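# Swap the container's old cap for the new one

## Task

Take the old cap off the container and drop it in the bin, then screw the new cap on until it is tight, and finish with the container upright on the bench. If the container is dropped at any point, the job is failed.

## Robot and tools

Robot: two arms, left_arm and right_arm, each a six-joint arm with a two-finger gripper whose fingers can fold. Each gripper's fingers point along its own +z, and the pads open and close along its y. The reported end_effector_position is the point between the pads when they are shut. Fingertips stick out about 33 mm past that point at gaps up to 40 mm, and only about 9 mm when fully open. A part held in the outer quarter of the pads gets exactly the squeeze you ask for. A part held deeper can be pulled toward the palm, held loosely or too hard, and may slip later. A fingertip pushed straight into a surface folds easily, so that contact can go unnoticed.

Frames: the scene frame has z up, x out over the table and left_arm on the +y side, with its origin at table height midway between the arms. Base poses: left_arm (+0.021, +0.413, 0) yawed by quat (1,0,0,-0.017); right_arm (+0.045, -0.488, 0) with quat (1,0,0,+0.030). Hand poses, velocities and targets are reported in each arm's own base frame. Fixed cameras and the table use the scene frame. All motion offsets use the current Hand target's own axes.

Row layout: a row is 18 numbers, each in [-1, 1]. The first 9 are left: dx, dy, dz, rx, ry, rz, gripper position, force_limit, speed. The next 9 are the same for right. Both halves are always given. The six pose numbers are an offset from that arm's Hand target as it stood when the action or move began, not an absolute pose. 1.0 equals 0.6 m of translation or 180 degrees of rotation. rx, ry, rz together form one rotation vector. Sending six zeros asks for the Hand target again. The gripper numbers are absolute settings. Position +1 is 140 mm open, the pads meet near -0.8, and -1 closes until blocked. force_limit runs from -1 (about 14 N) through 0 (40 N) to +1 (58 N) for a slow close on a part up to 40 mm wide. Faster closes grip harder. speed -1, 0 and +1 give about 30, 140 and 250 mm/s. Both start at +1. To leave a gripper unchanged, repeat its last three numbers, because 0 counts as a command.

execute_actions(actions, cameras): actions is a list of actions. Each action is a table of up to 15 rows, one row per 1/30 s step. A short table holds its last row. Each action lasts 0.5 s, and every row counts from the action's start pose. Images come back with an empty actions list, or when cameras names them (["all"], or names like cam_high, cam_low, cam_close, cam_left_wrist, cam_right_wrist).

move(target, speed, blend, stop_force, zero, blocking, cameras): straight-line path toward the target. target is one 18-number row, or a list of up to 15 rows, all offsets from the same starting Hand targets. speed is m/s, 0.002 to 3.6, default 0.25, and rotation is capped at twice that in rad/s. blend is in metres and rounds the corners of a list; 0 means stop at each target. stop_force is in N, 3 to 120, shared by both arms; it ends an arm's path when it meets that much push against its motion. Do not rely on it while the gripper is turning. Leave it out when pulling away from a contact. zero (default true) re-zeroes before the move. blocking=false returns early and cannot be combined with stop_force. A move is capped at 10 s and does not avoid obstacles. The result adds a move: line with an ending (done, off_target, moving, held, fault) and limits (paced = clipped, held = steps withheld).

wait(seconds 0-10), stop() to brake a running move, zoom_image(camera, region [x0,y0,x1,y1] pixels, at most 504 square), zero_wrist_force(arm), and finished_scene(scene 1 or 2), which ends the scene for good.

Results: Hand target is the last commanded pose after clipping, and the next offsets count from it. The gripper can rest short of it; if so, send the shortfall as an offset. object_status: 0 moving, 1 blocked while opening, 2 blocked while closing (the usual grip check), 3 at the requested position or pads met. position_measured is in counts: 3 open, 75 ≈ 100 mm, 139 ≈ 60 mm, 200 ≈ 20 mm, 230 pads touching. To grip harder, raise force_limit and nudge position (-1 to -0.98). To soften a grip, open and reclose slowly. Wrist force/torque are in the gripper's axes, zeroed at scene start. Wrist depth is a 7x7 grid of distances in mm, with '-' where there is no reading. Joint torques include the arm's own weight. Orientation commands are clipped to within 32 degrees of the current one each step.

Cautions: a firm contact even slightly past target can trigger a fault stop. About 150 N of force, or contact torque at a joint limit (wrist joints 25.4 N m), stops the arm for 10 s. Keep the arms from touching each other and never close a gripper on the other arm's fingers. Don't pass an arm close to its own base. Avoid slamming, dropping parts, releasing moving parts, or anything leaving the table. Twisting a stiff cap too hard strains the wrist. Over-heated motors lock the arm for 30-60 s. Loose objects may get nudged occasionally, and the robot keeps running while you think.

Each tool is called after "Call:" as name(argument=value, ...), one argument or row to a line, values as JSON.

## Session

Call:
execute_actions(
  actions=[],
)

Scene clock: 0.00 s.
left_arm: end_effector_position=(+0.6535, +0.0425, +0.2335) position_measured=3 object_status=3 end_effector_quat_wxyz=(-0.110, +0.201, +0.972, +0.059) | right_arm: end_effector_position=(+0.0095, +0.3085, +0.3714) position_measured=3 object_status=3 end_effector_quat_wxyz=(-0.151, +0.252, +0.953, +0.072)
Joint positions: left_arm=[-0.198 -1.051 0.986 -1.286 -1.452 0.196] | right_arm=[0.679 -2.166 1.754 -1.093 -1.241 1.186]
Joint velocities: within noise
Joint torques (N m): no reading
Motor temperatures (°C): left_arm=[23 26 24 30 28 33] | right_arm=[26 27 25 30 29 32]
Wrist force (N): no reading
Wrist torque (N m): no reading
Wrist force, peak (N): no reading
Wrist depth (mm): cam_left_wrist=[343 347 352 357 361 369 374 / 346 353 356 363 367 375 381 / 354 358 365 369 375 381 388 / 357 126 368 375 381 150 395 / - 109 377 383 387 388 100 / - 373 383 387 395 402 95 / - 381 387 397 403 409 410] | cam_right_wrist=[1353 1384 509 521 524 530 529 / 500 504 507 522 523 528 537 / 286 503 509 520 525 537 537 / 252 132 510 518 527 138 537 / - 105 514 527 522 150 97 / - 369 513 519 524 529 92 / - 507 515 516 525 535 -]
Hand target: left_arm +0.6535, +0.0425, +0.2335; -0.110, +0.201, +0.972, +0.059 | right_arm +0.0095, +0.3085, +0.3714; -0.151, +0.252, +0.953, +0.072
Tool commands: left_gripper/position=+1.0 left_gripper/force_limit=+1.0 left_gripper/speed=+1.0 right_gripper/position=+1.0 right_gripper/force_limit=+1.0 right_gripper/speed=+1.0

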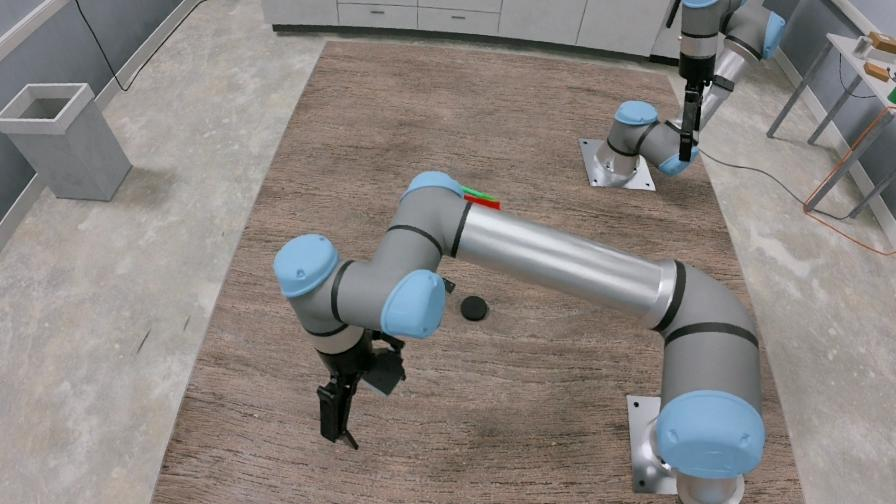

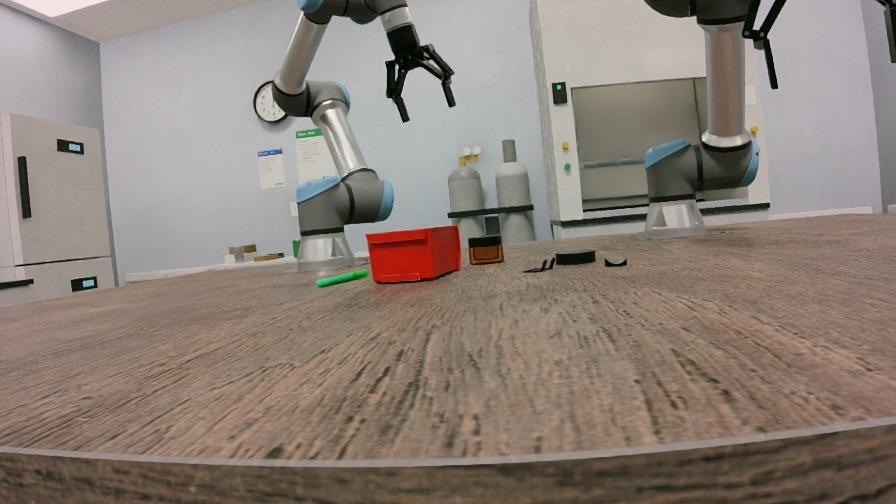

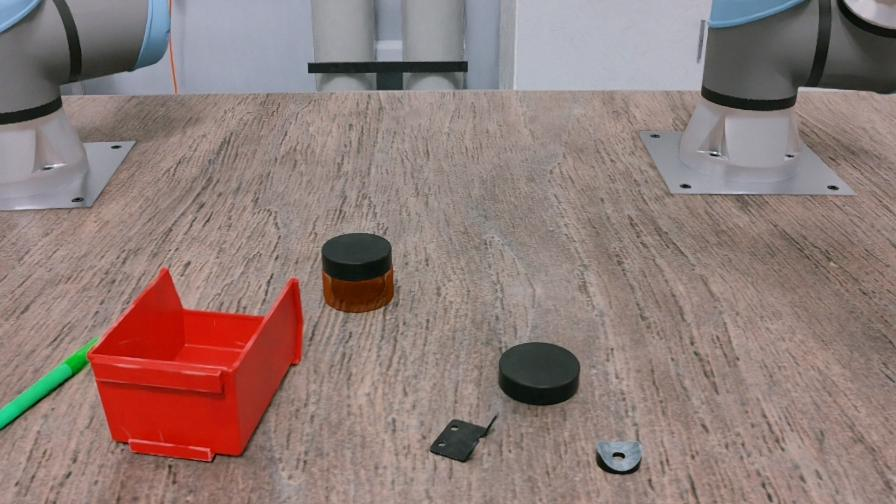

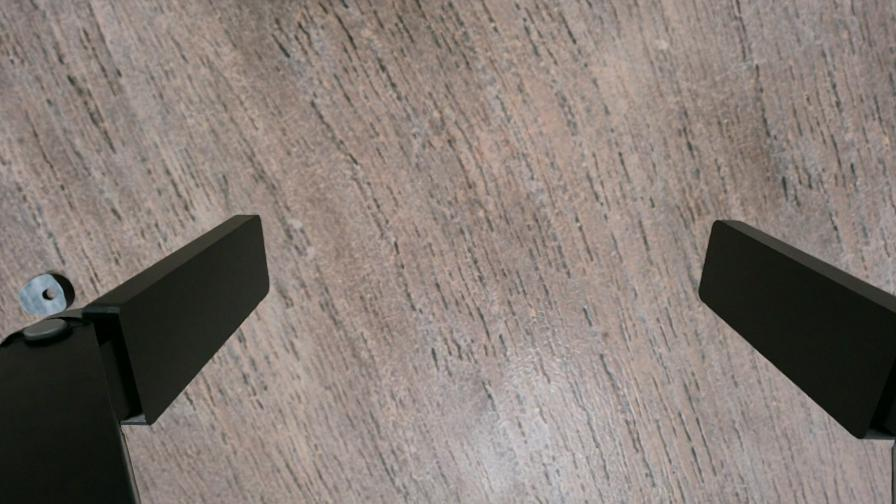

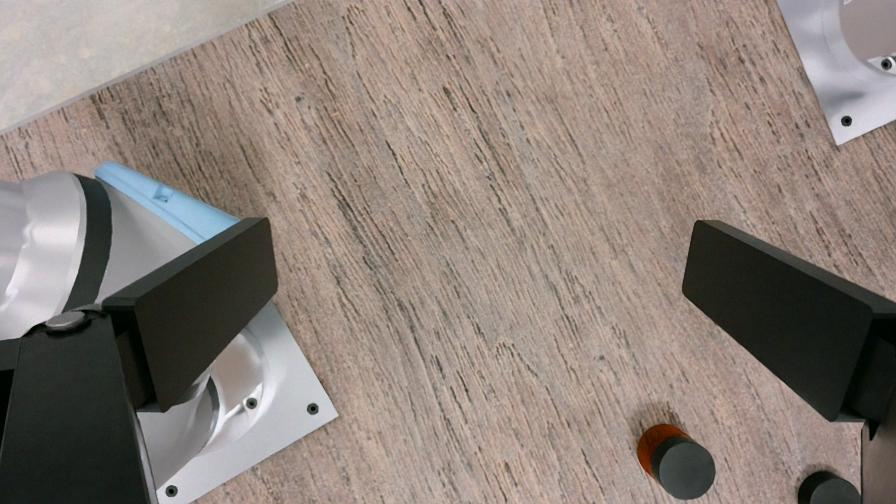

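Call:
move(
  target=[0.094,-0.955,0.0628,-0.0635,-0.0710,0.6442,0.3,1,1,-0.8818,0.2202,-0.0408,-0.2211,0.3607,0.1821,0.3,1,1],
  speed=0.6,
  cameras=["cam_left_wrist","cam_right_wrist","cam_high"],
)

Scene clock: 77.67 s.
left_arm: end_effector_position=(+0.3651, -0.4532, +0.1694) position_measured=91 object_status=3 end_effector_quat_wxyz=(+0.000, +0.940, +0.342, +0.001) | right_arm: end_effector_position=(+0.5197, +0.1741, +0.2312) position_measured=91 object_status=3 end_effector_quat_wxyz=(+0.546, -0.449, -0.547, -0.448)
Joint positions: left_arm=[-1.124 -1.365 1.617 -1.823 -1.569 1.319] | right_arm=[-0.448 -0.988 1.481 -0.498 -0.644 0.003]
Joint torques (N m): left_arm=[4.67 -47.79 -10.75 -1.52 1.03 0.72] | right_arm=[13.05 -33.11 -24.1 1.74 -1.7 0.08]
Wrist force (N): left_arm=[-0.5 0.1 -0.5] | right_arm=[-4.4 1.3 -2.1]
Wrist torque (N m): left_arm=[0.04 0.05 0.06] | right_arm=[0.44 1.27 -0.17]
Wrist force, peak (N): left_arm=[-2.8 0.8 -0.3] | right_arm=[-5.9 3.0 -2.8]
Wrist depth (mm): cam_left_wrist=[279 278 275 274 274 267 - / 292 290 289 287 285 269 275 / 307 304 303 254 300 295 257 / 324 319 145 322 317 138 319 / - 86 126 341 337 103 90 / - 71 361 361 361 - - / - - 385 385 380 - -] | cam_right_wrist=[2307 - 337 - 4325 - - / 2604 3066 350 - - - - / 2035 - 894 1392 1316 2816 2035 / 853 957 166 856 779 859 856 / 675 86 122 588 550 103 86 / - - 444 389 405 - - / - - 333 289 346 - -]
Hand target: left_arm +0.3651, -0.4531, +0.1694; +0.000, +0.940, +0.342, +0.001 | right_arm +0.5197, +0.1741, +0.2312; +0.546, -0.449, -0.547, -0.448
Off the commanded pose: left_arm 0.000 m, 0 deg | right_arm 0.000 m, 0 deg.
move: done
Images, in order (width x height): cam_high 896x504, cam_left_wrist 896x504, cam_right_wrist 896x504.

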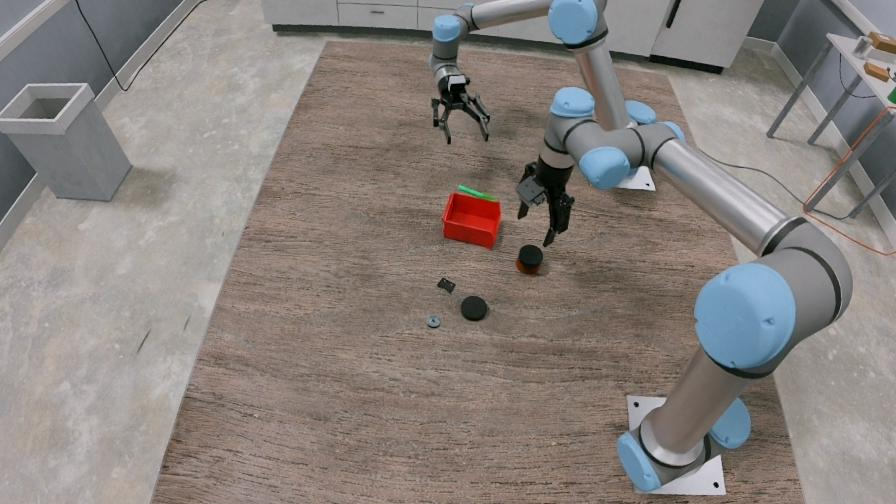

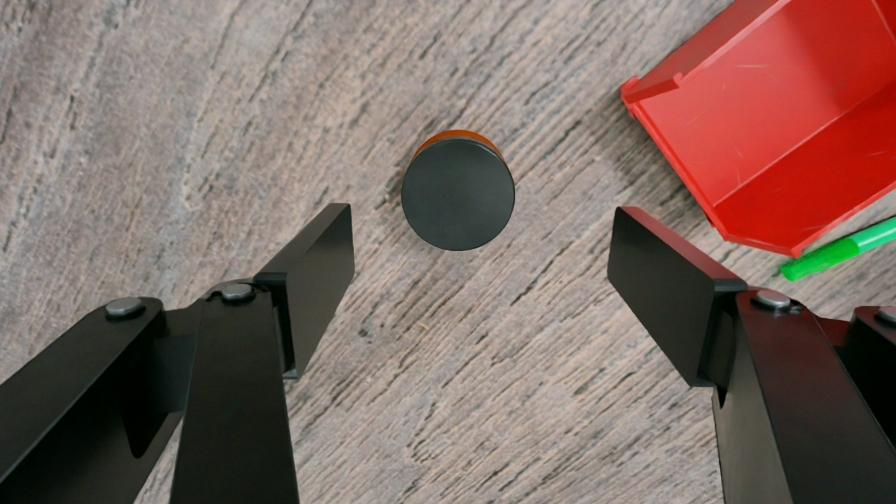

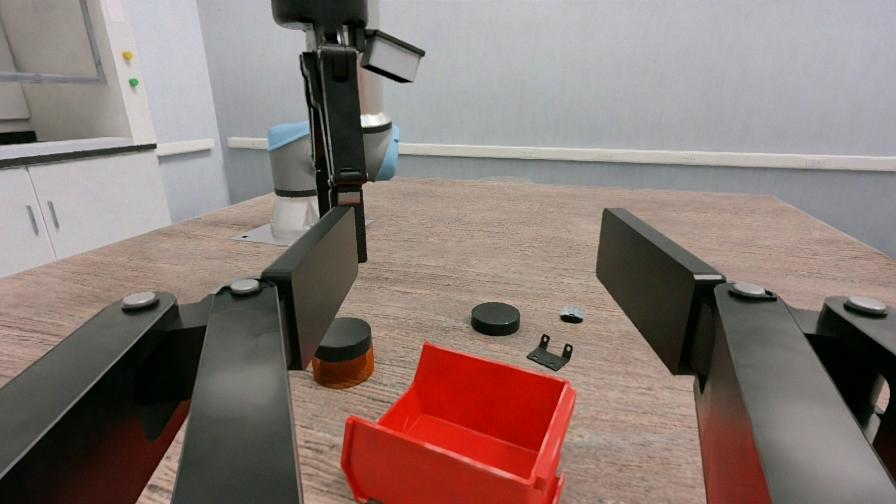

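Call:
zero_wrist_force(
  arm="right_arm",
)

Call:
move(
  target=[-0.012,-0.009,0.1737,0,0,0,0.164,1,-1,0,0,0,0,0,0,0.3,1,-1],
  speed=0.2,
  cameras=["cam_left_wrist"],
)

Call:
zoom_image(
  camera="cam_left_wrist",
  region=[340, 120, 620, 350],
)

Wrist force sensor zeroed.

Scene clock: 89.87 s.
left_arm: end_effector_position=(+0.3562, -0.4535, +0.0652) position_measured=109 object_status=3 end_effector_quat_wxyz=(+0.000, +0.940, +0.342, +0.001) | right_arm: end_effector_position=(+0.5197, +0.1741, +0.2312) position_measured=91 object_status=3 end_effector_quat_wxyz=(+0.546, -0.449, -0.547, -0.448)
Joint positions: left_arm=[-1.139 -1.284 1.801 -2.087 -1.569 1.304] | right_arm=[-0.448 -0.988 1.481 -0.497 -0.644 0.003]
Joint torques (N m): left_arm=[9.16 -44.89 -28.14 -4.49 1.12 1.01] | right_arm=[13.03 -35.35 -25.62 2.88 2.34 -0.65]
Wrist force (N, zeroed by zero_wrist_force on right_arm): left_arm=[-0.9 0.2 -0.7] | right_arm=[0.0 0.1 0.1]
Wrist torque (N m, zeroed by zero_wrist_force on right_arm): left_arm=[0.05 0.13 0.04] | right_arm=[0.02 0.01 0.00]
Wrist force, peak (N, zeroed by zero_wrist_force on right_arm): left_arm=[-0.7 0.2 -3.1] | right_arm=[-0.2 0.2 0.3]
Wrist depth (mm): cam_left_wrist=[182 181 181 178 179 177 171 / 191 190 189 188 187 186 157 / 201 200 199 150 195 197 192 / 212 211 145 156 155 204 204 / - 88 108 221 219 102 88 / - - 237 235 234 - 77 / - - 252 251 250 - -] | cam_right_wrist=[2285 411 346 - - - - / 2375 4404 359 - - 2604 - / 2163 2497 443 1392 1408 3028 3907 / 1922 939 166 859 776 865 881 / 667 86 141 584 550 102 86 / - - 423 408 403 - - / - - 330 285 344 - -]
Hand target: left_arm +0.3562, -0.4535, +0.0652; +0.000, +0.940, +0.342, +0.001 | right_arm +0.5197, +0.1741, +0.2312; +0.546, -0.449, -0.547, -0.448
Off the commanded pose: left_arm 0.000 m, 0 deg | right_arm 0.000 m, 0 deg.
move: done
Images, in order (width x height): cam_left_wrist 896x504.

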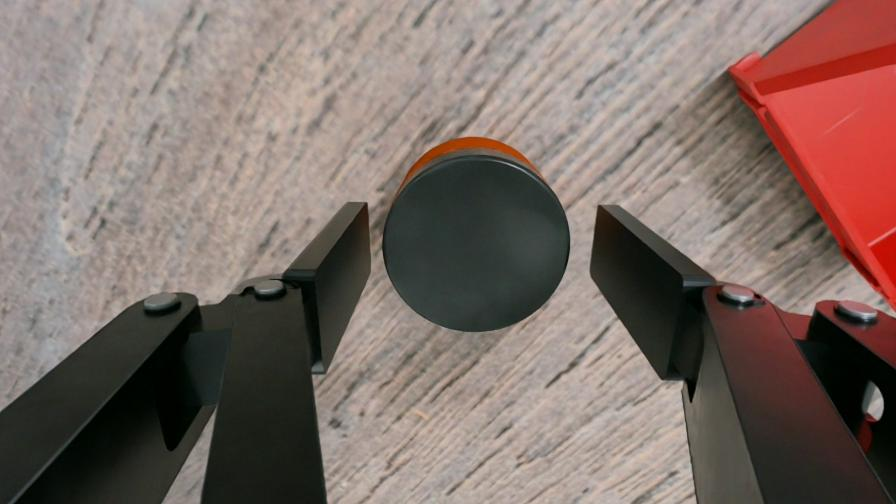

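Scaled by 1.800 from the camera's 896x504 image, which has a finer 1280x720 frame.

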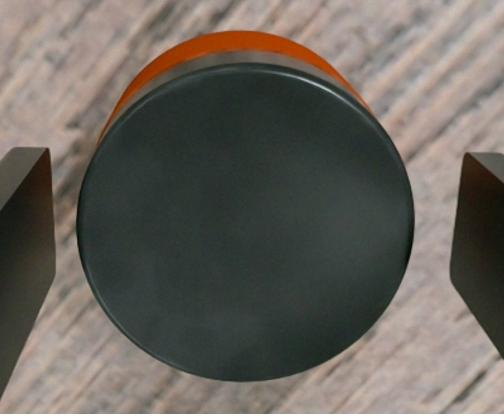

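Call:
move(
  target=[
    [-0.0013,-0.0025,0,0,0,0,0.164,1,-1,0,0,0,0,0,0,0.3,1,-1],
    [-0.0013,-0.0025,0,0,0,0,-1,1,-1,0,0,0,0,0,0,0.3,1,-1],
    [-0.0013,-0.0025,-0.1913,0,0,0,-1,1,-1,0,0,0,0,0,0,0.3,1,-1],
    [0.2076,0.0474,-0.36,0,0,0.6667,-1,1,-1,0,0,0,0,0,0,0.3,1,-1],
  ],
  speed=[0.05,0.05,0.25,0.5],
  blend=[0,0,0.03,0],
  cameras=["cam_left_wrist","cam_right_wrist"],
)

Scene clock: 107.20 s.
left_arm: end_effector_position=(+0.4697, -0.3954, +0.2813) position_measured=139 object_status=2 end_effector_quat_wxyz=(-0.001, +0.766, -0.643, +0.000) | right_arm: end_effector_position=(+0.5197, +0.1741, +0.2312) position_measured=91 object_status=3 end_effector_quat_wxyz=(+0.546, -0.449, -0.547, -0.448)
Joint positions: left_arm=[-0.919 -1.315 1.267 -1.523 -1.57 3.618] | right_arm=[-0.448 -0.988 1.481 -0.497 -0.644 0.003]
Joint torques (N m): left_arm=[-9.63 -50.77 -14.17 -4.96 0.42 1.12] | right_arm=[11.46 -43.98 -16.93 -0.11 2.29 0.87]
Wrist force (N, zeroed by zero_wrist_force on right_arm): left_arm=[-0.5 0.6 1.0] | right_arm=[-0.1 0.0 0.1]
Wrist torque (N m, zeroed by zero_wrist_force on right_arm): left_arm=[0.14 0.07 0.06] | right_arm=[0.00 0.02 0.00]
Wrist force, peak (N, zeroed by zero_wrist_force on right_arm): left_arm=[0.0 -10.5 -27.8] | right_arm=[0.0 0.4 0.3]
Wrist depth (mm): cam_left_wrist=[381 379 379 376 374 372 371 / 400 400 397 395 389 390 389 / 423 418 417 - 412 412 411 / 449 445 128 156 154 431 431 / 470 88 88 474 135 90 92 / - 68 71 494 494 - 72 / - - - 534 523 - -] | cam_right_wrist=[2375 - 841 383 - 3028 3028 / 2447 - 900 407 - - 2633 / 2035 2662 946 1368 1353 1331 3460 / 862 853 167 868 781 850 856 / 664 86 140 578 546 103 86 / - - 440 397 406 - - / - - 333 286 344 - -]
Hand target: left_arm +0.4697, -0.3954, +0.2814; -0.001, +0.766, -0.643, +0.000 | right_arm +0.5197, +0.1741, +0.2312; +0.546, -0.449, -0.547, -0.448
Off the commanded pose: left_arm 0.000 m, 0 deg | right_arm 0.000 m, 0 deg.
move: done
Images, in order (width x height): cam_left_wrist 896x504, cam_right_wrist 896x504.

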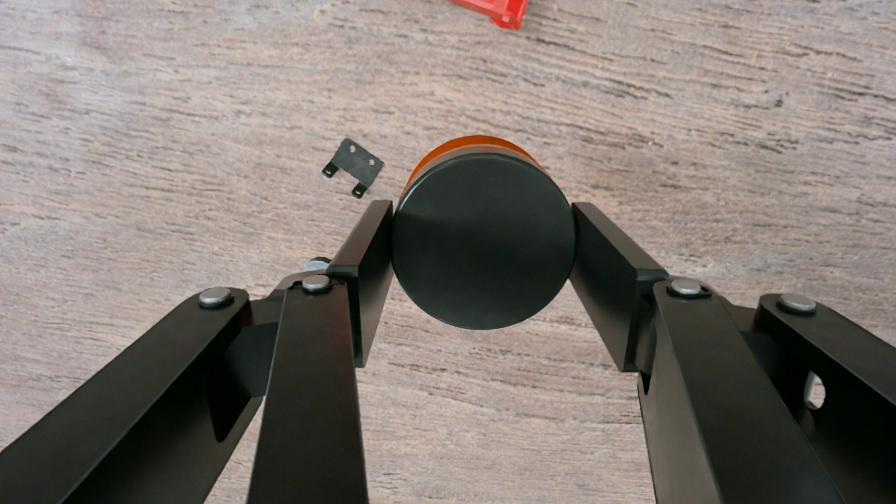

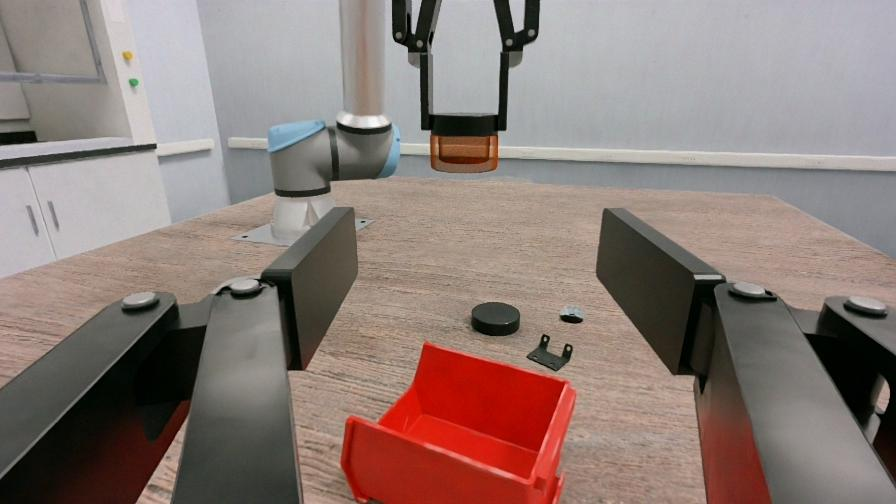

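Call:
move(
  target=[
    [0,0,0,0,0,0,-1,1,-1,-0.0003,0.0008,0.4503,0,0,0,0.3,1,-1],
    [0,0,0,0,0,0,-1,1,-1,-0.0003,0.0008,0.4503,0,0,0,-1,1,-1],
  ],
  speed=0.25,
  cameras=["cam_right_wrist","cam_left_wrist"],
)

Scene clock: 113.77 s.
left_arm: end_effector_position=(+0.4697, -0.3954, +0.2814) position_measured=139 object_status=2 end_effector_quat_wxyz=(-0.001, +0.766, -0.643, +0.000) | right_arm: end_effector_position=(+0.4676, +0.4392, +0.2304) position_measured=138 object_status=0 end_effector_quat_wxyz=(+0.546, -0.449, -0.547, -0.448)
Joint positions: left_arm=[-0.919 -1.315 1.267 -1.523 -1.569 3.619] | right_arm=[0.001 -1.093 1.656 -0.575 -0.194 0.013]
Joint torques (N m): left_arm=[-9.9 -49.77 -14.46 -2.88 -4.23 -0.29] | right_arm=[5.47 -42.78 -21.57 1.73 2.37 -1.09]
Wrist force (N, zeroed by zero_wrist_force on right_arm): left_arm=[-9.4 -6.9 -0.6] | right_arm=[-2.1 -8.5 -7.6]
Wrist torque (N m, zeroed by zero_wrist_force on right_arm): left_arm=[0.31 -0.15 0.09] | right_arm=[0.27 0.11 -0.19]
Wrist force, peak (N, zeroed by zero_wrist_force on right_arm): left_arm=[-9.4 -6.9 -0.6] | right_arm=[-1.9 -8.5 -7.6]
Wrist depth (mm): cam_left_wrist=[382 381 158 373 158 374 372 / 402 396 395 393 391 391 390 / 419 416 419 150 408 411 411 / 446 445 128 157 154 437 432 / 470 88 88 468 135 89 92 / - 68 71 496 497 - 72 / - - - 527 522 - -] | cam_right_wrist=[1922 2691 137 - 136 - - / 2035 - 143 168 144 - - / 1922 3105 669 129 135 2722 - / 1953 719 128 850 146 850 847 / 629 76 92 588 126 90 582 / - - 67 444 440 - 72 / - 62 - 355 - - -]
Hand target: left_arm +0.4697, -0.3954, +0.2814; -0.001, +0.766, -0.643, +0.000 | right_arm +0.4676, +0.4392, +0.2304; +0.546, -0.449, -0.547, -0.448
Off the commanded pose: left_arm 0.000 m, 0 deg | right_arm 0.000 m, 0 deg.
move: done
Images, in order (width x height): cam_left_wrist 896x504, cam_right_wrist 896x504.

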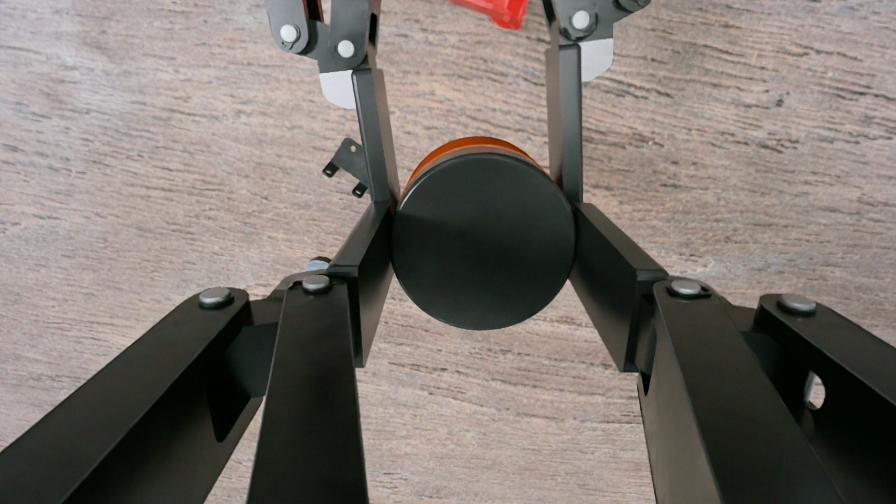

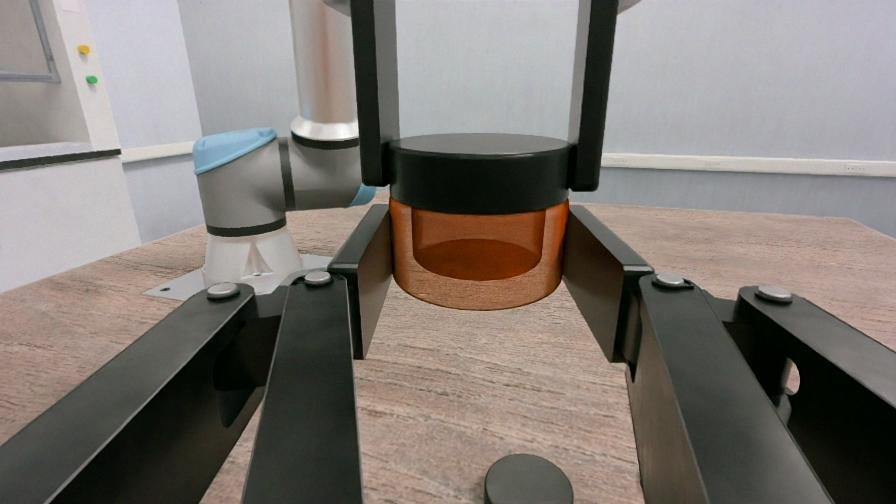

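Call:
move(
  target=[
    [0,0,0,0,0,0,-1,1,-1,0,-0.0012,-0.001,0,0,0,-1,1,-1],
    [0,0,-0.001,0,0,-0.3333,-1,1,-1,0,-0.0012,-0.001,0,0,0,-1,1,-1],
  ],
  speed=0.4,
  blend=0.001,
)

Scene clock: 121.27 s.
left_arm: end_effector_position=(+0.4697, -0.3954, +0.2819) position_measured=139 object_status=2 end_effector_quat_wxyz=(+0.000, +0.985, -0.174, +0.001) | right_arm: end_effector_position=(+0.4671, +0.4384, +0.2304) position_measured=138 object_status=2 end_effector_quat_wxyz=(+0.546, -0.449, -0.547, -0.448)
Joint positions: left_arm=[-0.919 -1.315 1.265 -1.522 -1.569 2.572] | right_arm=[0 -1.095 1.658 -0.576 -0.196 0.013]
Joint torques (N m): left_arm=[-9.45 -49.91 -26.64 -1.38 1.17 -1.34] | right_arm=[14.03 -28.53 -26.82 -1.89 -2.53 1.08]
Wrist force (N, zeroed by zero_wrist_force on right_arm): left_arm=[0.0 2.3 3.3] | right_arm=[3.0 0.9 2.0]
Wrist torque (N m, zeroed by zero_wrist_force on right_arm): left_arm=[0.11 0.07 -0.06] | right_arm=[0.00 -0.25 0.12]
Wrist force, peak (N, zeroed by zero_wrist_force on right_arm): left_arm=[-9.4 -7.0 -0.8] | right_arm=[-1.9 -8.6 -7.8]
Wrist depth (mm): cam_left_wrist=[384 380 379 377 157 - 156 / 402 401 398 394 398 366 166 / 426 419 412 149 409 175 181 / 446 445 128 156 154 436 432 / 467 88 88 465 136 89 92 / - 68 71 498 491 - 72 / - - - 528 526 - -] | cam_right_wrist=[1892 2918 - 112 162 - - / 2002 - 637 119 169 - - / 1953 634 658 125 136 3411 - / 1849 719 128 847 146 838 862 / 612 76 92 582 126 90 582 / - - 67 444 442 - 72 / - 62 - 358 - - -]
Hand target: left_arm +0.4697, -0.3954, +0.2820; +0.000, +0.985, -0.174, +0.001 | right_arm +0.4671, +0.4384, +0.2304; +0.546, -0.449, -0.547, -0.448
Off the commanded pose: left_arm 0.000 m, 0 deg | right_arm 0.000 m, 0 deg.
move: done; blend cut to 0.0005 m at target 1

Call:
move(
  target=[0,0.0002,-0.0022,0,0,-0.8333,-1,1,-1,0,0,0,0,0,0,-1,1,-1],
  speed=0.6,
)

Scene clock: 128.30 s.
left_arm: end_effector_position=(+0.4697, -0.3955, +0.2833) position_measured=139 object_status=2 end_effector_quat_wxyz=(+0.000, +0.423, +0.906, +0.001) | right_arm: end_effector_position=(+0.4671, +0.4384, +0.2304) position_measured=138 object_status=2 end_effector_quat_wxyz=(+0.546, -0.449, -0.547, -0.448)
Joint positions: left_arm=[-0.919 -1.314 1.261 -1.518 -1.569 -0.046] | right_arm=[0 -1.095 1.658 -0.576 -0.196 0.013]
Joint torques (N m): left_arm=[-5.05 -49.84 -14.15 -0.99 0.14 -1.38] | right_arm=[10.6 -35.51 -22.45 -1.32 -0.88 0.4]
Wrist force (N, zeroed by zero_wrist_force on right_arm): left_arm=[-2.1 -0.5 -2.4] | right_arm=[-4.0 0.2 1.4]
Wrist torque (N m, zeroed by zero_wrist_force on right_arm): left_arm=[0.08 0.22 -0.07] | right_arm=[0.03 -0.11 -0.01]
Wrist force, peak (N, zeroed by zero_wrist_force on right_arm): left_arm=[-1.2 -0.8 -5.7] | right_arm=[-7.6 0.4 1.0]
Wrist depth (mm): cam_left_wrist=[384 381 381 375 369 376 374 / 401 401 399 397 396 395 394 / 422 420 413 149 411 415 412 / 448 446 128 157 154 439 436 / 464 88 88 163 135 90 92 / - 68 67 216 489 - 72 / - - - 224 525 - -] | cam_right_wrist=[1863 4404 134 - 148 - 2604 / 2163 3670 644 147 159 - 2816 / 2002 631 651 130 1193 2604 - / 1922 730 128 838 145 850 853 / 631 76 92 581 126 90 581 / - - 67 440 439 - 72 / - 62 - 355 - - -]
Hand target: left_arm +0.4696, -0.3955, +0.2833; +0.000, +0.423, +0.906, +0.001 | right_arm +0.4671, +0.4384, +0.2304; +0.546, -0.449, -0.547, -0.448
Off the commanded pose: left_arm 0.000 m, 0 deg | right_arm 0.000 m, 0 deg.
move: done

Call:
move(
  target=[
    [0,0,-0.0023,0,0,-0.75,-1,1,-1,0,0,0,0,0,0,-1,1,-1],
    [0,0,-0.0045,0,0,0.5,-1,1,-1,0,0,0,0,0,0,-1,1,-1],
  ],
  speed=0.7,
  blend=0.001,
)

Call:
move(
  target=[0,0,-0.005,0,0,0,-1,1,-1,0,0,0,0,0,0,-1,1,-1],
  speed=0.02,
  stop_force=8,
)

Scene clock: 139.00 s.
left_arm: end_effector_position=(+0.4696, -0.3955, +0.2860) position_measured=139 object_status=2 end_effector_quat_wxyz=(+0.000, +0.940, +0.342, +0.001) | right_arm: end_effector_position=(+0.4671, +0.4384, +0.2304) position_measured=138 object_status=2 end_effector_quat_wxyz=(+0.546, -0.449, -0.547, -0.448)
Joint positions: left_arm=[-0.919 -1.314 1.254 -1.511 -1.569 -4.759] | right_arm=[0 -1.095 1.658 -0.576 -0.196 0.013]
Joint torques (N m): left_arm=[-5.32 -50.9 -15.96 -1.94 0.1 -1.41] | right_arm=[0.94 -43.73 -19.49 -0.52 1.21 -0.19]
Wrist force (N, zeroed by zero_wrist_force on right_arm): left_arm=[-0.9 0.3 -0.2] | right_arm=[-1.1 0.1 0.4]
Wrist torque (N m, zeroed by zero_wrist_force on right_arm): left_arm=[0.01 0.09 -0.02] | right_arm=[0.06 -0.06 0.04]
Wrist force, peak (N, zeroed by zero_wrist_force on right_arm): left_arm=[1.3 -0.6 -6.3] | right_arm=[-8.5 -0.8 1.8]
Wrist depth (mm): cam_left_wrist=[389 384 379 375 379 378 377 / 404 405 402 399 397 398 395 / 428 425 421 150 175 178 409 / 450 448 128 157 154 185 194 / 472 88 88 472 161 89 92 / - 68 71 498 219 - 72 / - - - 534 533 - -] | cam_right_wrist=[2035 5767 586 166 109 - - / 2202 - 651 171 116 - - / 2035 637 662 134 129 4105 2222 / 1892 723 128 850 146 841 853 / 619 76 92 582 126 90 582 / - - 67 441 440 - 72 / - 62 - 359 - - -]
Hand target: left_arm +0.4696, -0.3955, +0.2860; +0.000, +0.940, +0.342, +0.001 | right_arm +0.4671, +0.4384, +0.2304; +0.546, -0.449, -0.547, -0.448
Off the commanded pose: left_arm 0.000 m, 0 deg | right_arm 0.000 m, 0 deg.
move: done

Scene clock: 140.27 s.
left_arm: end_effector_position=(+0.4696, -0.3955, +0.2890) position_measured=139 object_status=2 end_effector_quat_wxyz=(+0.000, +0.940, +0.342, +0.001) | right_arm: end_effector_position=(+0.4671, +0.4384, +0.2304) position_measured=138 object_status=2 end_effector_quat_wxyz=(+0.546, -0.449, -0.547, -0.448)
Joint positions: left_arm=[-0.919 -1.314 1.246 -1.503 -1.569 -4.759] | right_arm=[0 -1.095 1.658 -0.576 -0.196 0.013]
Joint torques (N m): left_arm=[7.5 -25.81 -14.55 -4.71 -0.52 -1.71] | right_arm=[-0.37 -41.83 -17.31 -0.51 1.7 -0.24]
Wrist force (N, zeroed by zero_wrist_force on right_arm): left_arm=[-0.9 0.2 -0.3] | right_arm=[-1.3 0.1 0.1]
Wrist torque (N m, zeroed by zero_wrist_force on right_arm): left_arm=[0.02 0.14 -0.01] | right_arm=[0.07 -0.05 0.04]
Wrist force, peak (N, zeroed by zero_wrist_force on right_arm): left_arm=[-2.0 2.2 0.4] | right_arm=[-0.4 0.3 2.4]
Wrist depth (mm): cam_left_wrist=[388 387 381 379 381 381 380 / 410 408 402 403 400 399 396 / 433 426 428 150 178 180 414 / 457 452 128 156 154 187 197 / 473 88 88 474 160 89 92 / - 68 71 504 497 - 72 / - - - 539 533 - -] | cam_right_wrist=[1892 - 595 165 110 - - / 2125 3785 649 138 116 - 2329 / 1922 618 653 1182 136 2990 - / 1878 719 128 850 146 847 847 / 626 76 92 585 126 90 586 / - - 67 440 444 - 72 / - 62 - 354 334 - -]
Hand target: left_arm +0.4696, -0.3955, +0.2890; +0.000, +0.940, +0.342, +0.001 | right_arm +0.4671, +0.4384, +0.2304; +0.546, -0.449, -0.547, -0.448
Off the commanded pose: left_arm 0.000 m, 0 deg | right_arm 0.000 m, 0 deg.
move: done

Call:
move(
  target=[
    [0,0,-0.0833,0,0,0,-1,1,-1,0,0,0,0,0,0,-1,1,-1],
    [-0.136,0.233,0.1483,0,0,-0.2222,-1,1,-1,0,0.1093,-0.897,-0.2778,0,0,-1,1,-1],
  ],
  speed=0.4,
  blend=0.01,
  cameras=["cam_left_wrist","cam_close"],
)

Scene clock: 176.70 s.
left_arm: end_effector_position=(+0.4970, -0.5551, +0.2000) position_measured=139 object_status=2 end_effector_quat_wxyz=(+0.000, +0.766, +0.643, +0.001) | right_arm: end_effector_position=(+0.6360, -0.0767, +0.2317) position_measured=138 object_status=2 end_effector_quat_wxyz=(-0.305, +0.638, +0.306, +0.637)
Joint positions: left_arm=[-1.021 -0.968 0.972 -1.575 -1.569 -5.558] | right_arm=[-0.874 -1.094 1.654 -0.567 -0.197 0.005]
Joint torques (N m): left_arm=[11.44 -61.18 -13.48 -1.95 1.47 -1.31] | right_arm=[2.25 -39.65 -19.89 -1.51 -2.25 1.01]
Wrist force (N, zeroed by zero_wrist_force on right_arm): left_arm=[-1.2 0.2 -0.5] | right_arm=[-1.1 0.0 0.1]
Wrist torque (N m, zeroed by zero_wrist_force on right_arm): left_arm=[0.06 0.23 -0.02] | right_arm=[0.04 -0.09 0.22]
Wrist force, peak (N, zeroed by zero_wrist_force on right_arm): left_arm=[-0.1 -0.9 -4.7] | right_arm=[-1.4 0.7 3.7]
Wrist depth (mm): cam_left_wrist=[306 306 303 302 300 299 297 / 320 319 320 - - 316 312 / 339 339 335 149 - 331 328 / 357 356 136 156 155 351 350 / 375 88 88 379 135 90 92 / - 68 71 395 392 - 72 / - - - 426 422 - -] | cam_right_wrist=[309 - - - 2883 2472 1835 / 338 - - - - - 2329 / 1331 1384 1361 - 2954 - 2222 / 797 859 128 862 146 - - / 626 76 92 589 126 90 80 / - - 67 444 442 - 72 / - 62 - 358 359 - -]
Hand target: left_arm +0.4971, -0.5550, +0.2000; +0.000, +0.766, +0.643, +0.001 | right_arm +0.6361, -0.0767, +0.2317; -0.305, +0.638, +0.306, +0.638
Off the commanded pose: left_arm 0.000 m, 0 deg | right_arm 0.000 m, 0 deg.
move: done
Images, in order (width x height): cam_close 896x504, cam_left_wrist 896x504.

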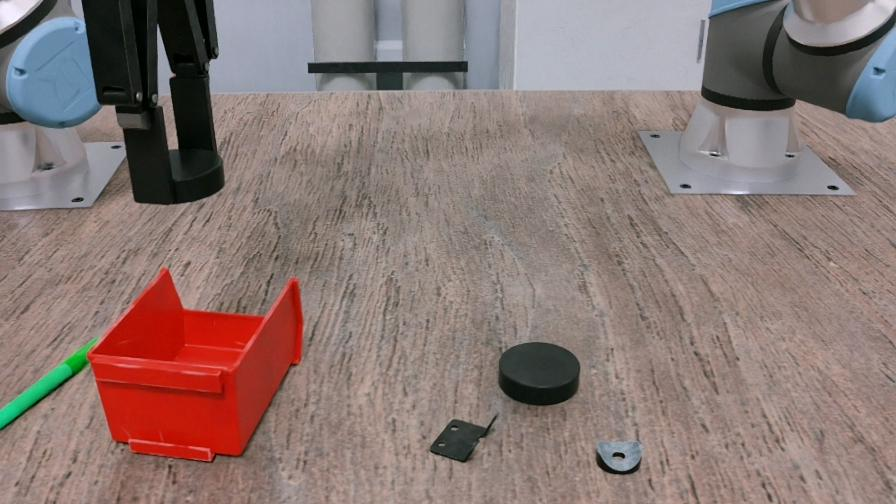

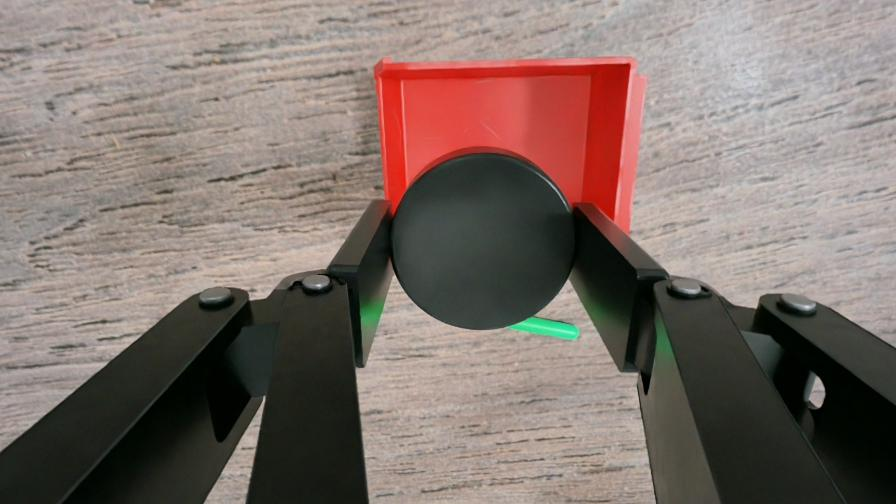

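Call:
move(
  target=[
    [0,0.0433,0.23,0,0,0,-1,1,-1,0,0,0,0,0,0,-1,1,-1],
    [0,0.0433,0.2633,0,0,0,-1,1,-1,0,0,0,0,0,0,-1,1,-1],
    [0,0.0433,0.2633,0,0,0,0.164,1,-1,0,0,0,0,0,0,-1,1,-1],
    [0,0.0433,0,0,0,0,0.164,1,-1,0,0,0,0,0,0,-1,1,-1],
    [0.4081,-0.079,0.0833,0,0,-0.1111,0.164,1,-1,0,0,0,0,0,0,-1,1,-1],
  ],
  speed=[0.3,0.06,0.1,0.3,0.4],
  blend=[0,0,0,0.03,0],
  cameras=["cam_left_wrist","cam_close","cam_high"],
)

Scene clock: 213.90 s.
left_arm: end_effector_position=(+0.4931, -0.3057, +0.1502) position_measured=109 object_status=3 end_effector_quat_wxyz=(+0.000, +0.643, +0.766, +0.001) | right_arm: end_effector_position=(+0.6361, -0.0767, +0.2317) position_measured=138 object_status=2 end_effector_quat_wxyz=(-0.305, +0.638, +0.306, +0.638)
Joint positions: left_arm=[-0.788 -1.357 1.659 -1.873 -1.57 -5.674] | right_arm=[-0.874 -1.094 1.654 -0.567 -0.197 0.005]
Joint torques (N m): left_arm=[2.28 -36.62 -16.08 -2.43 0.75 0.92] | right_arm=[-10.76 -43.91 -20.04 -1.77 2.31 1.07]
Wrist force (N, zeroed by zero_wrist_force on right_arm): left_arm=[-0.9 0.4 -0.5] | right_arm=[-1.3 0.0 0.1]
Wrist torque (N m, zeroed by zero_wrist_force on right_arm): left_arm=[0.12 0.15 -0.01] | right_arm=[0.04 -0.06 0.21]
Wrist force, peak (N, zeroed by zero_wrist_force on right_arm): left_arm=[-4.2 0.6 -3.9] | right_arm=[-1.7 0.1 0.1]
Wrist depth (mm): cam_left_wrist=[260 258 257 256 255 256 254 / 271 271 269 266 269 267 266 / 289 286 286 269 283 281 279 / 304 302 145 300 165 292 296 / 315 88 108 318 317 102 89 / - - 337 337 336 - 77 / - - 355 - 355 - -] | cam_right_wrist=[2577 2550 3845 - - 2447 1835 / 539 2691 - - - - - / 1199 1376 1316 - 3562 - 2422 / 862 859 128 789 146 - - / 624 76 92 584 126 90 88 / - - 67 440 443 - 72 / - 62 - 358 358 - -]
Hand target: left_arm +0.4930, -0.3056, +0.1501; +0.000, +0.643, +0.766, +0.001 | right_arm +0.6361, -0.0767, +0.2317; -0.305, +0.638, +0.306, +0.638
Off the commanded pose: left_arm 0.000 m, 0 deg | right_arm 0.000 m, 0 deg.
move: done
Images, in order (width x height): cam_high 896x504, cam_close 896x504, cam_left_wrist 896x504.

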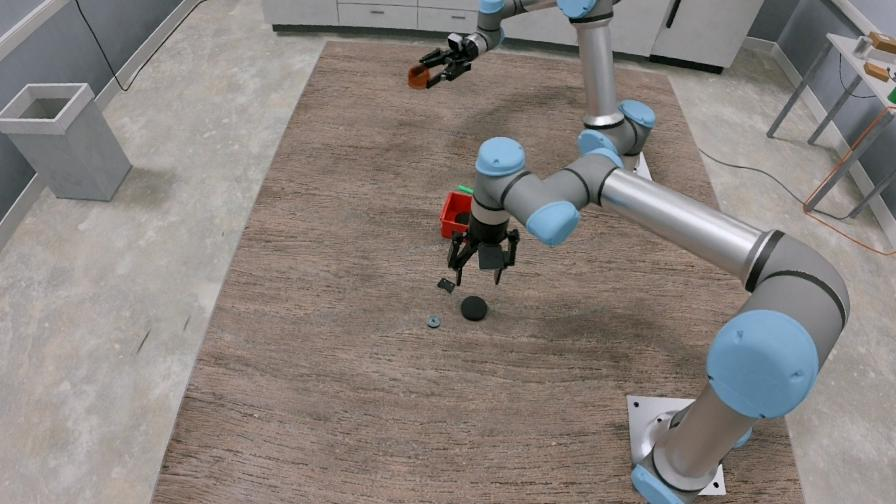

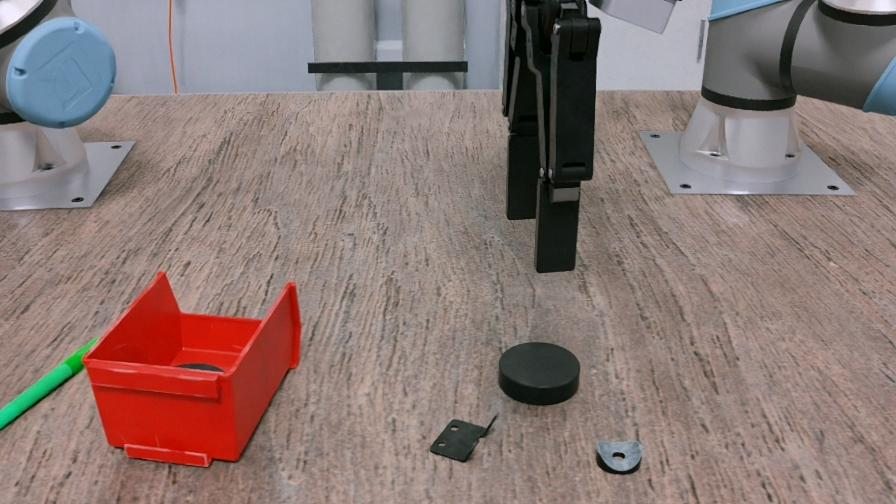

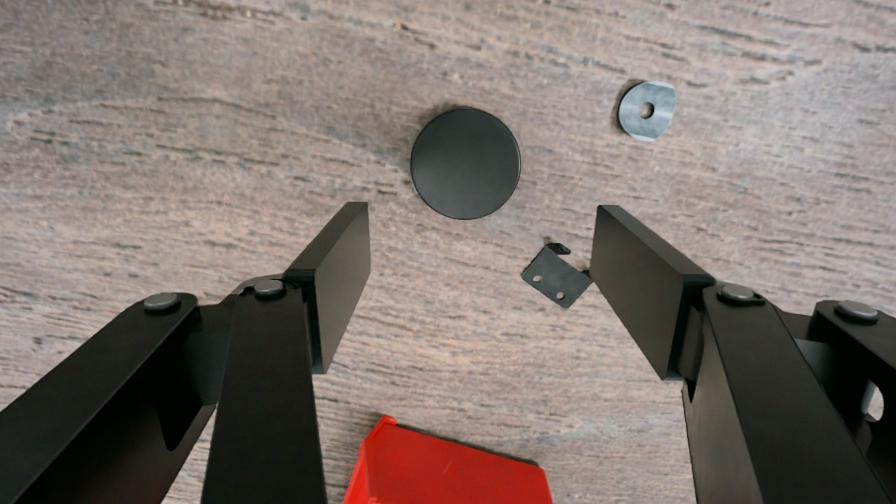

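Call:
move(
  target=[
    [0.0133,-0.0023,0.15,0,0,0,0.164,1,-1,0,0,0,0,0,0,-1,1,-1],
    [0.0133,-0.0023,0.1943,0,0,0,0.164,1,-1,0,0,0,0,0,0,-1,1,-1],
  ],
  speed=[0.25,0.08],
  cameras=["cam_left_wrist"],
)

Call:
zoom_image(
  camera="cam_left_wrist",
  region=[340, 120, 620, 350],
)

Scene clock: 222.83 s.
left_arm: end_effector_position=(+0.4903, -0.2978, +0.0334) position_measured=109 object_status=3 end_effector_quat_wxyz=(+0.000, +0.643, +0.766, +0.001) | right_arm: end_effector_position=(+0.6361, -0.0767, +0.2317) position_measured=138 object_status=2 end_effector_quat_wxyz=(-0.305, +0.638, +0.306, +0.638)
Joint positions: left_arm=[-0.781 -1.249 1.849 -2.17 -1.57 -5.668] | right_arm=[-0.874 -1.094 1.654 -0.567 -0.197 0.005]
Joint torques (N m): left_arm=[-8.52 -49.54 -35.04 -2.08 1.2 -0.76] | right_arm=[-11.21 -45.35 -14.8 -1.56 2.27 0.56]
Wrist force (N, zeroed by zero_wrist_force on right_arm): left_arm=[-1.2 0.3 -0.4] | right_arm=[-1.4 -0.2 0.4]
Wrist torque (N m, zeroed by zero_wrist_force on right_arm): left_arm=[0.07 0.20 -0.01] | right_arm=[-0.01 -0.04 0.21]
Wrist force, peak (N, zeroed by zero_wrist_force on right_arm): left_arm=[-1.3 0.3 -3.2] | right_arm=[-1.6 0.2 0.3]
Wrist depth (mm): cam_left_wrist=[152 152 151 150 150 149 149 / 160 159 158 158 157 156 154 / 168 167 166 151 164 165 163 / 177 177 145 157 155 172 173 / - 88 108 186 185 102 90 / - - 198 197 194 - 77 / - - 211 210 209 - -] | cam_right_wrist=[- - 3411 - 3066 2447 2202 / 514 - 3105 - - - - / 552 1346 1376 - 2352 2352 1938 / 781 847 128 781 146 - - / 623 76 92 582 126 90 80 / - - 67 449 450 - 72 / - 62 - 357 362 - -]
Hand target: left_arm +0.4904, -0.2979, +0.0335; +0.000, +0.643, +0.766, +0.001 | right_arm +0.6361, -0.0767, +0.2317; -0.305, +0.638, +0.306, +0.638
Off the commanded pose: left_arm 0.000 m, 0 deg | right_arm 0.000 m, 0 deg.
move: done
Images, in order (width x height): cam_left_wrist 896x504.

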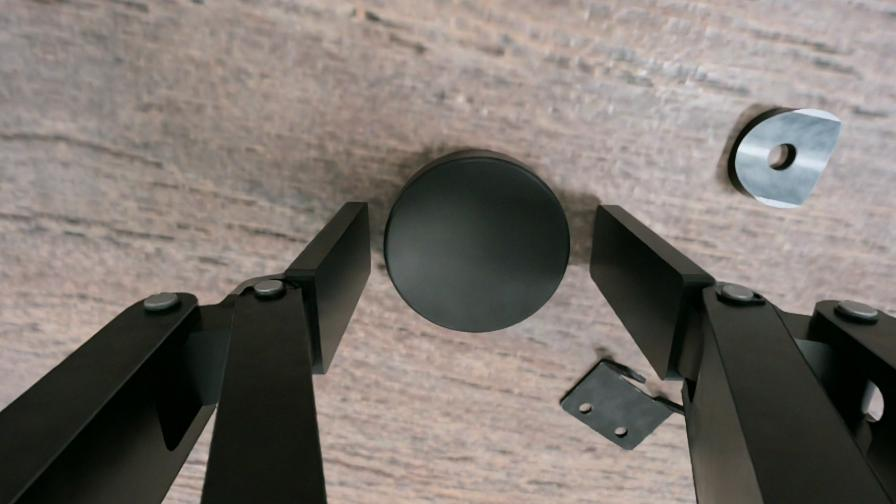

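Scaled by 1.800 from the camera's 896x504 image, which has a finer 1280x720 frame.

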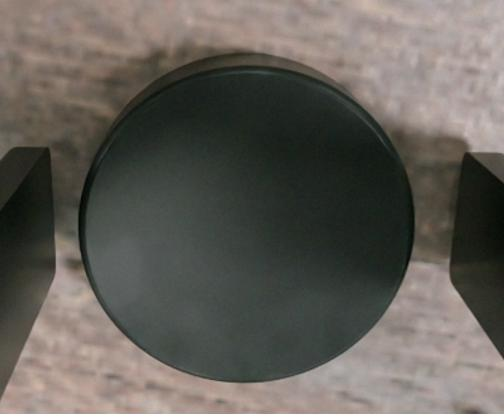

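Call:
move(
  target=[
    [-0.0018,-0.0022,0,0,0,0,0.164,1,-1,0,0,0,0,0,0,-1,1,-1],
    [-0.0018,-0.0022,0,0,0,0,-1,1,-1,0,0,0,0,0,0,-1,1,-1],
    [-0.0018,-0.0022,-0.5,0,0,0,-1,1,-1,0,0,0,0,0,0,-1,1,-1],
    [-0.1542,-0.0624,-0.5,0,0,0,-1,1,-1,0,-0.7571,0.4924,0.2778,0,0,-1,1,-1],
  ],
  speed=[0.05,0.05,0.35,0.4],
  blend=[0,0,0.02,0],
  cameras=["cam_left_wrist","cam_right_wrist"],
)

Call:
zoom_image(
  camera="cam_left_wrist",
  region=[340, 120, 620, 350],
)

Scene clock: 242.53 s.
left_arm: end_effector_position=(+0.4692, -0.3957, +0.3334) position_measured=139 object_status=2 end_effector_quat_wxyz=(+0.000, +0.643, +0.766, +0.001) | right_arm: end_effector_position=(+0.4671, +0.4380, +0.2304) position_measured=138 object_status=2 end_effector_quat_wxyz=(+0.546, -0.449, -0.547, -0.448)
Joint positions: left_arm=[-0.92 -1.3 1.113 -1.385 -1.569 -5.807] | right_arm=[-0.001 -1.095 1.659 -0.576 -0.196 0.012]
Joint torques (N m): left_arm=[11.28 -50.75 -13.37 -4.27 0.72 1.42] | right_arm=[12.83 -38.25 -20.9 -1.5 -2.69 1.3]
Wrist force (N, zeroed by zero_wrist_force on right_arm): left_arm=[-0.6 0.2 -0.4] | right_arm=[-1.2 0.1 -0.1]
Wrist torque (N m, zeroed by zero_wrist_force on right_arm): left_arm=[0.06 0.09 0.02] | right_arm=[0.07 -0.05 0.22]
Wrist force, peak (N, zeroed by zero_wrist_force on right_arm): left_arm=[1.9 -2.5 -22.2] | right_arm=[-1.4 0.5 4.8]
Wrist depth (mm): cam_left_wrist=[430 423 424 428 423 421 422 / 450 453 447 443 445 444 439 / 470 473 473 151 460 467 461 / 499 503 127 157 155 486 491 / 525 88 88 166 135 89 92 / - 68 67 274 278 - 72 / - - - 286 284 - -] | cam_right_wrist=[1953 - 586 157 157 - - / 2182 - 649 - 2990 - - / 1953 619 671 1338 3318 2329 - / 1648 714 128 862 146 862 865 / 618 76 92 578 126 90 588 / - - 67 443 440 - 72 / - 62 - 358 356 - -]
Hand target: left_arm +0.4692, -0.3957, +0.3335; +0.000, +0.643, +0.766, +0.001 | right_arm +0.4671, +0.4381, +0.2304; +0.546, -0.449, -0.547, -0.448
Off the commanded pose: left_arm 0.000 m, 0 deg | right_arm 0.000 m, 0 deg.
move: done
Images, in order (width x height): cam_left_wrist 896x504, cam_right_wrist 896x504.

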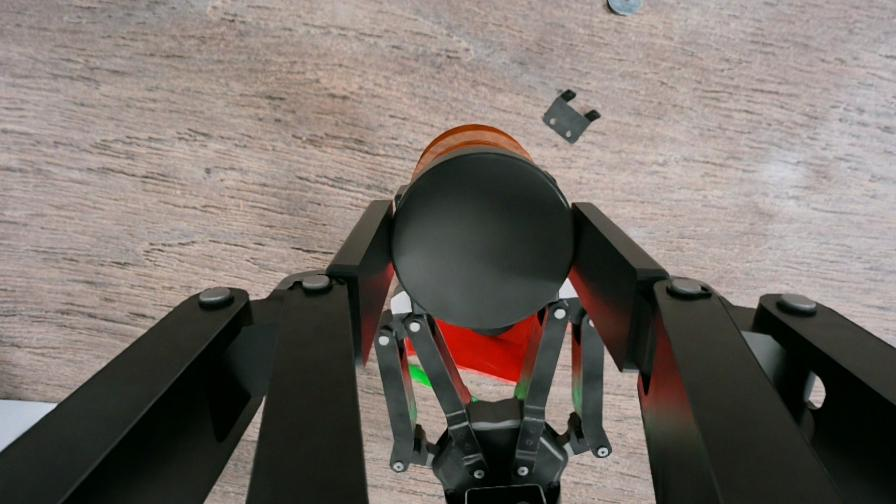

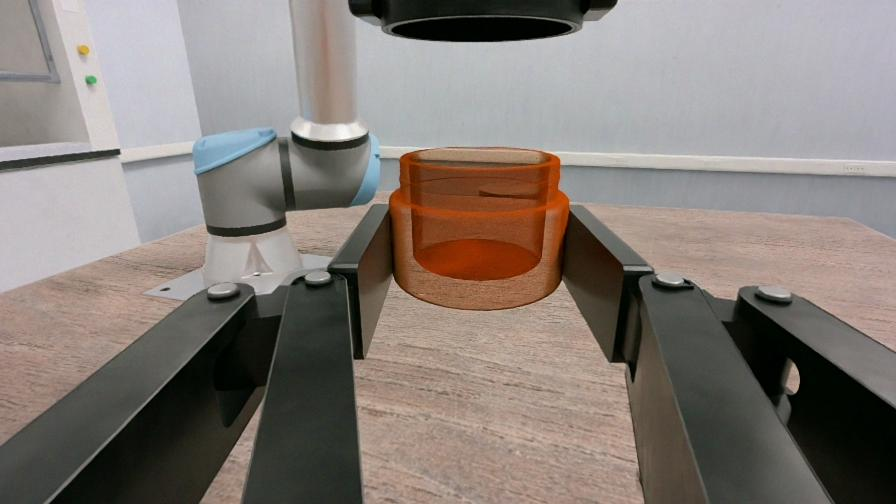

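Scaled by 1.800 from the camera's 896x504 image, which has a finer 1280x720 frame.

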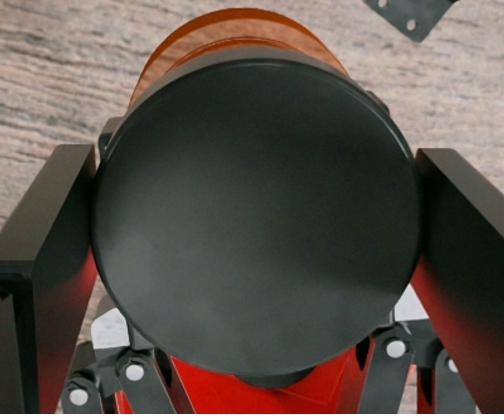

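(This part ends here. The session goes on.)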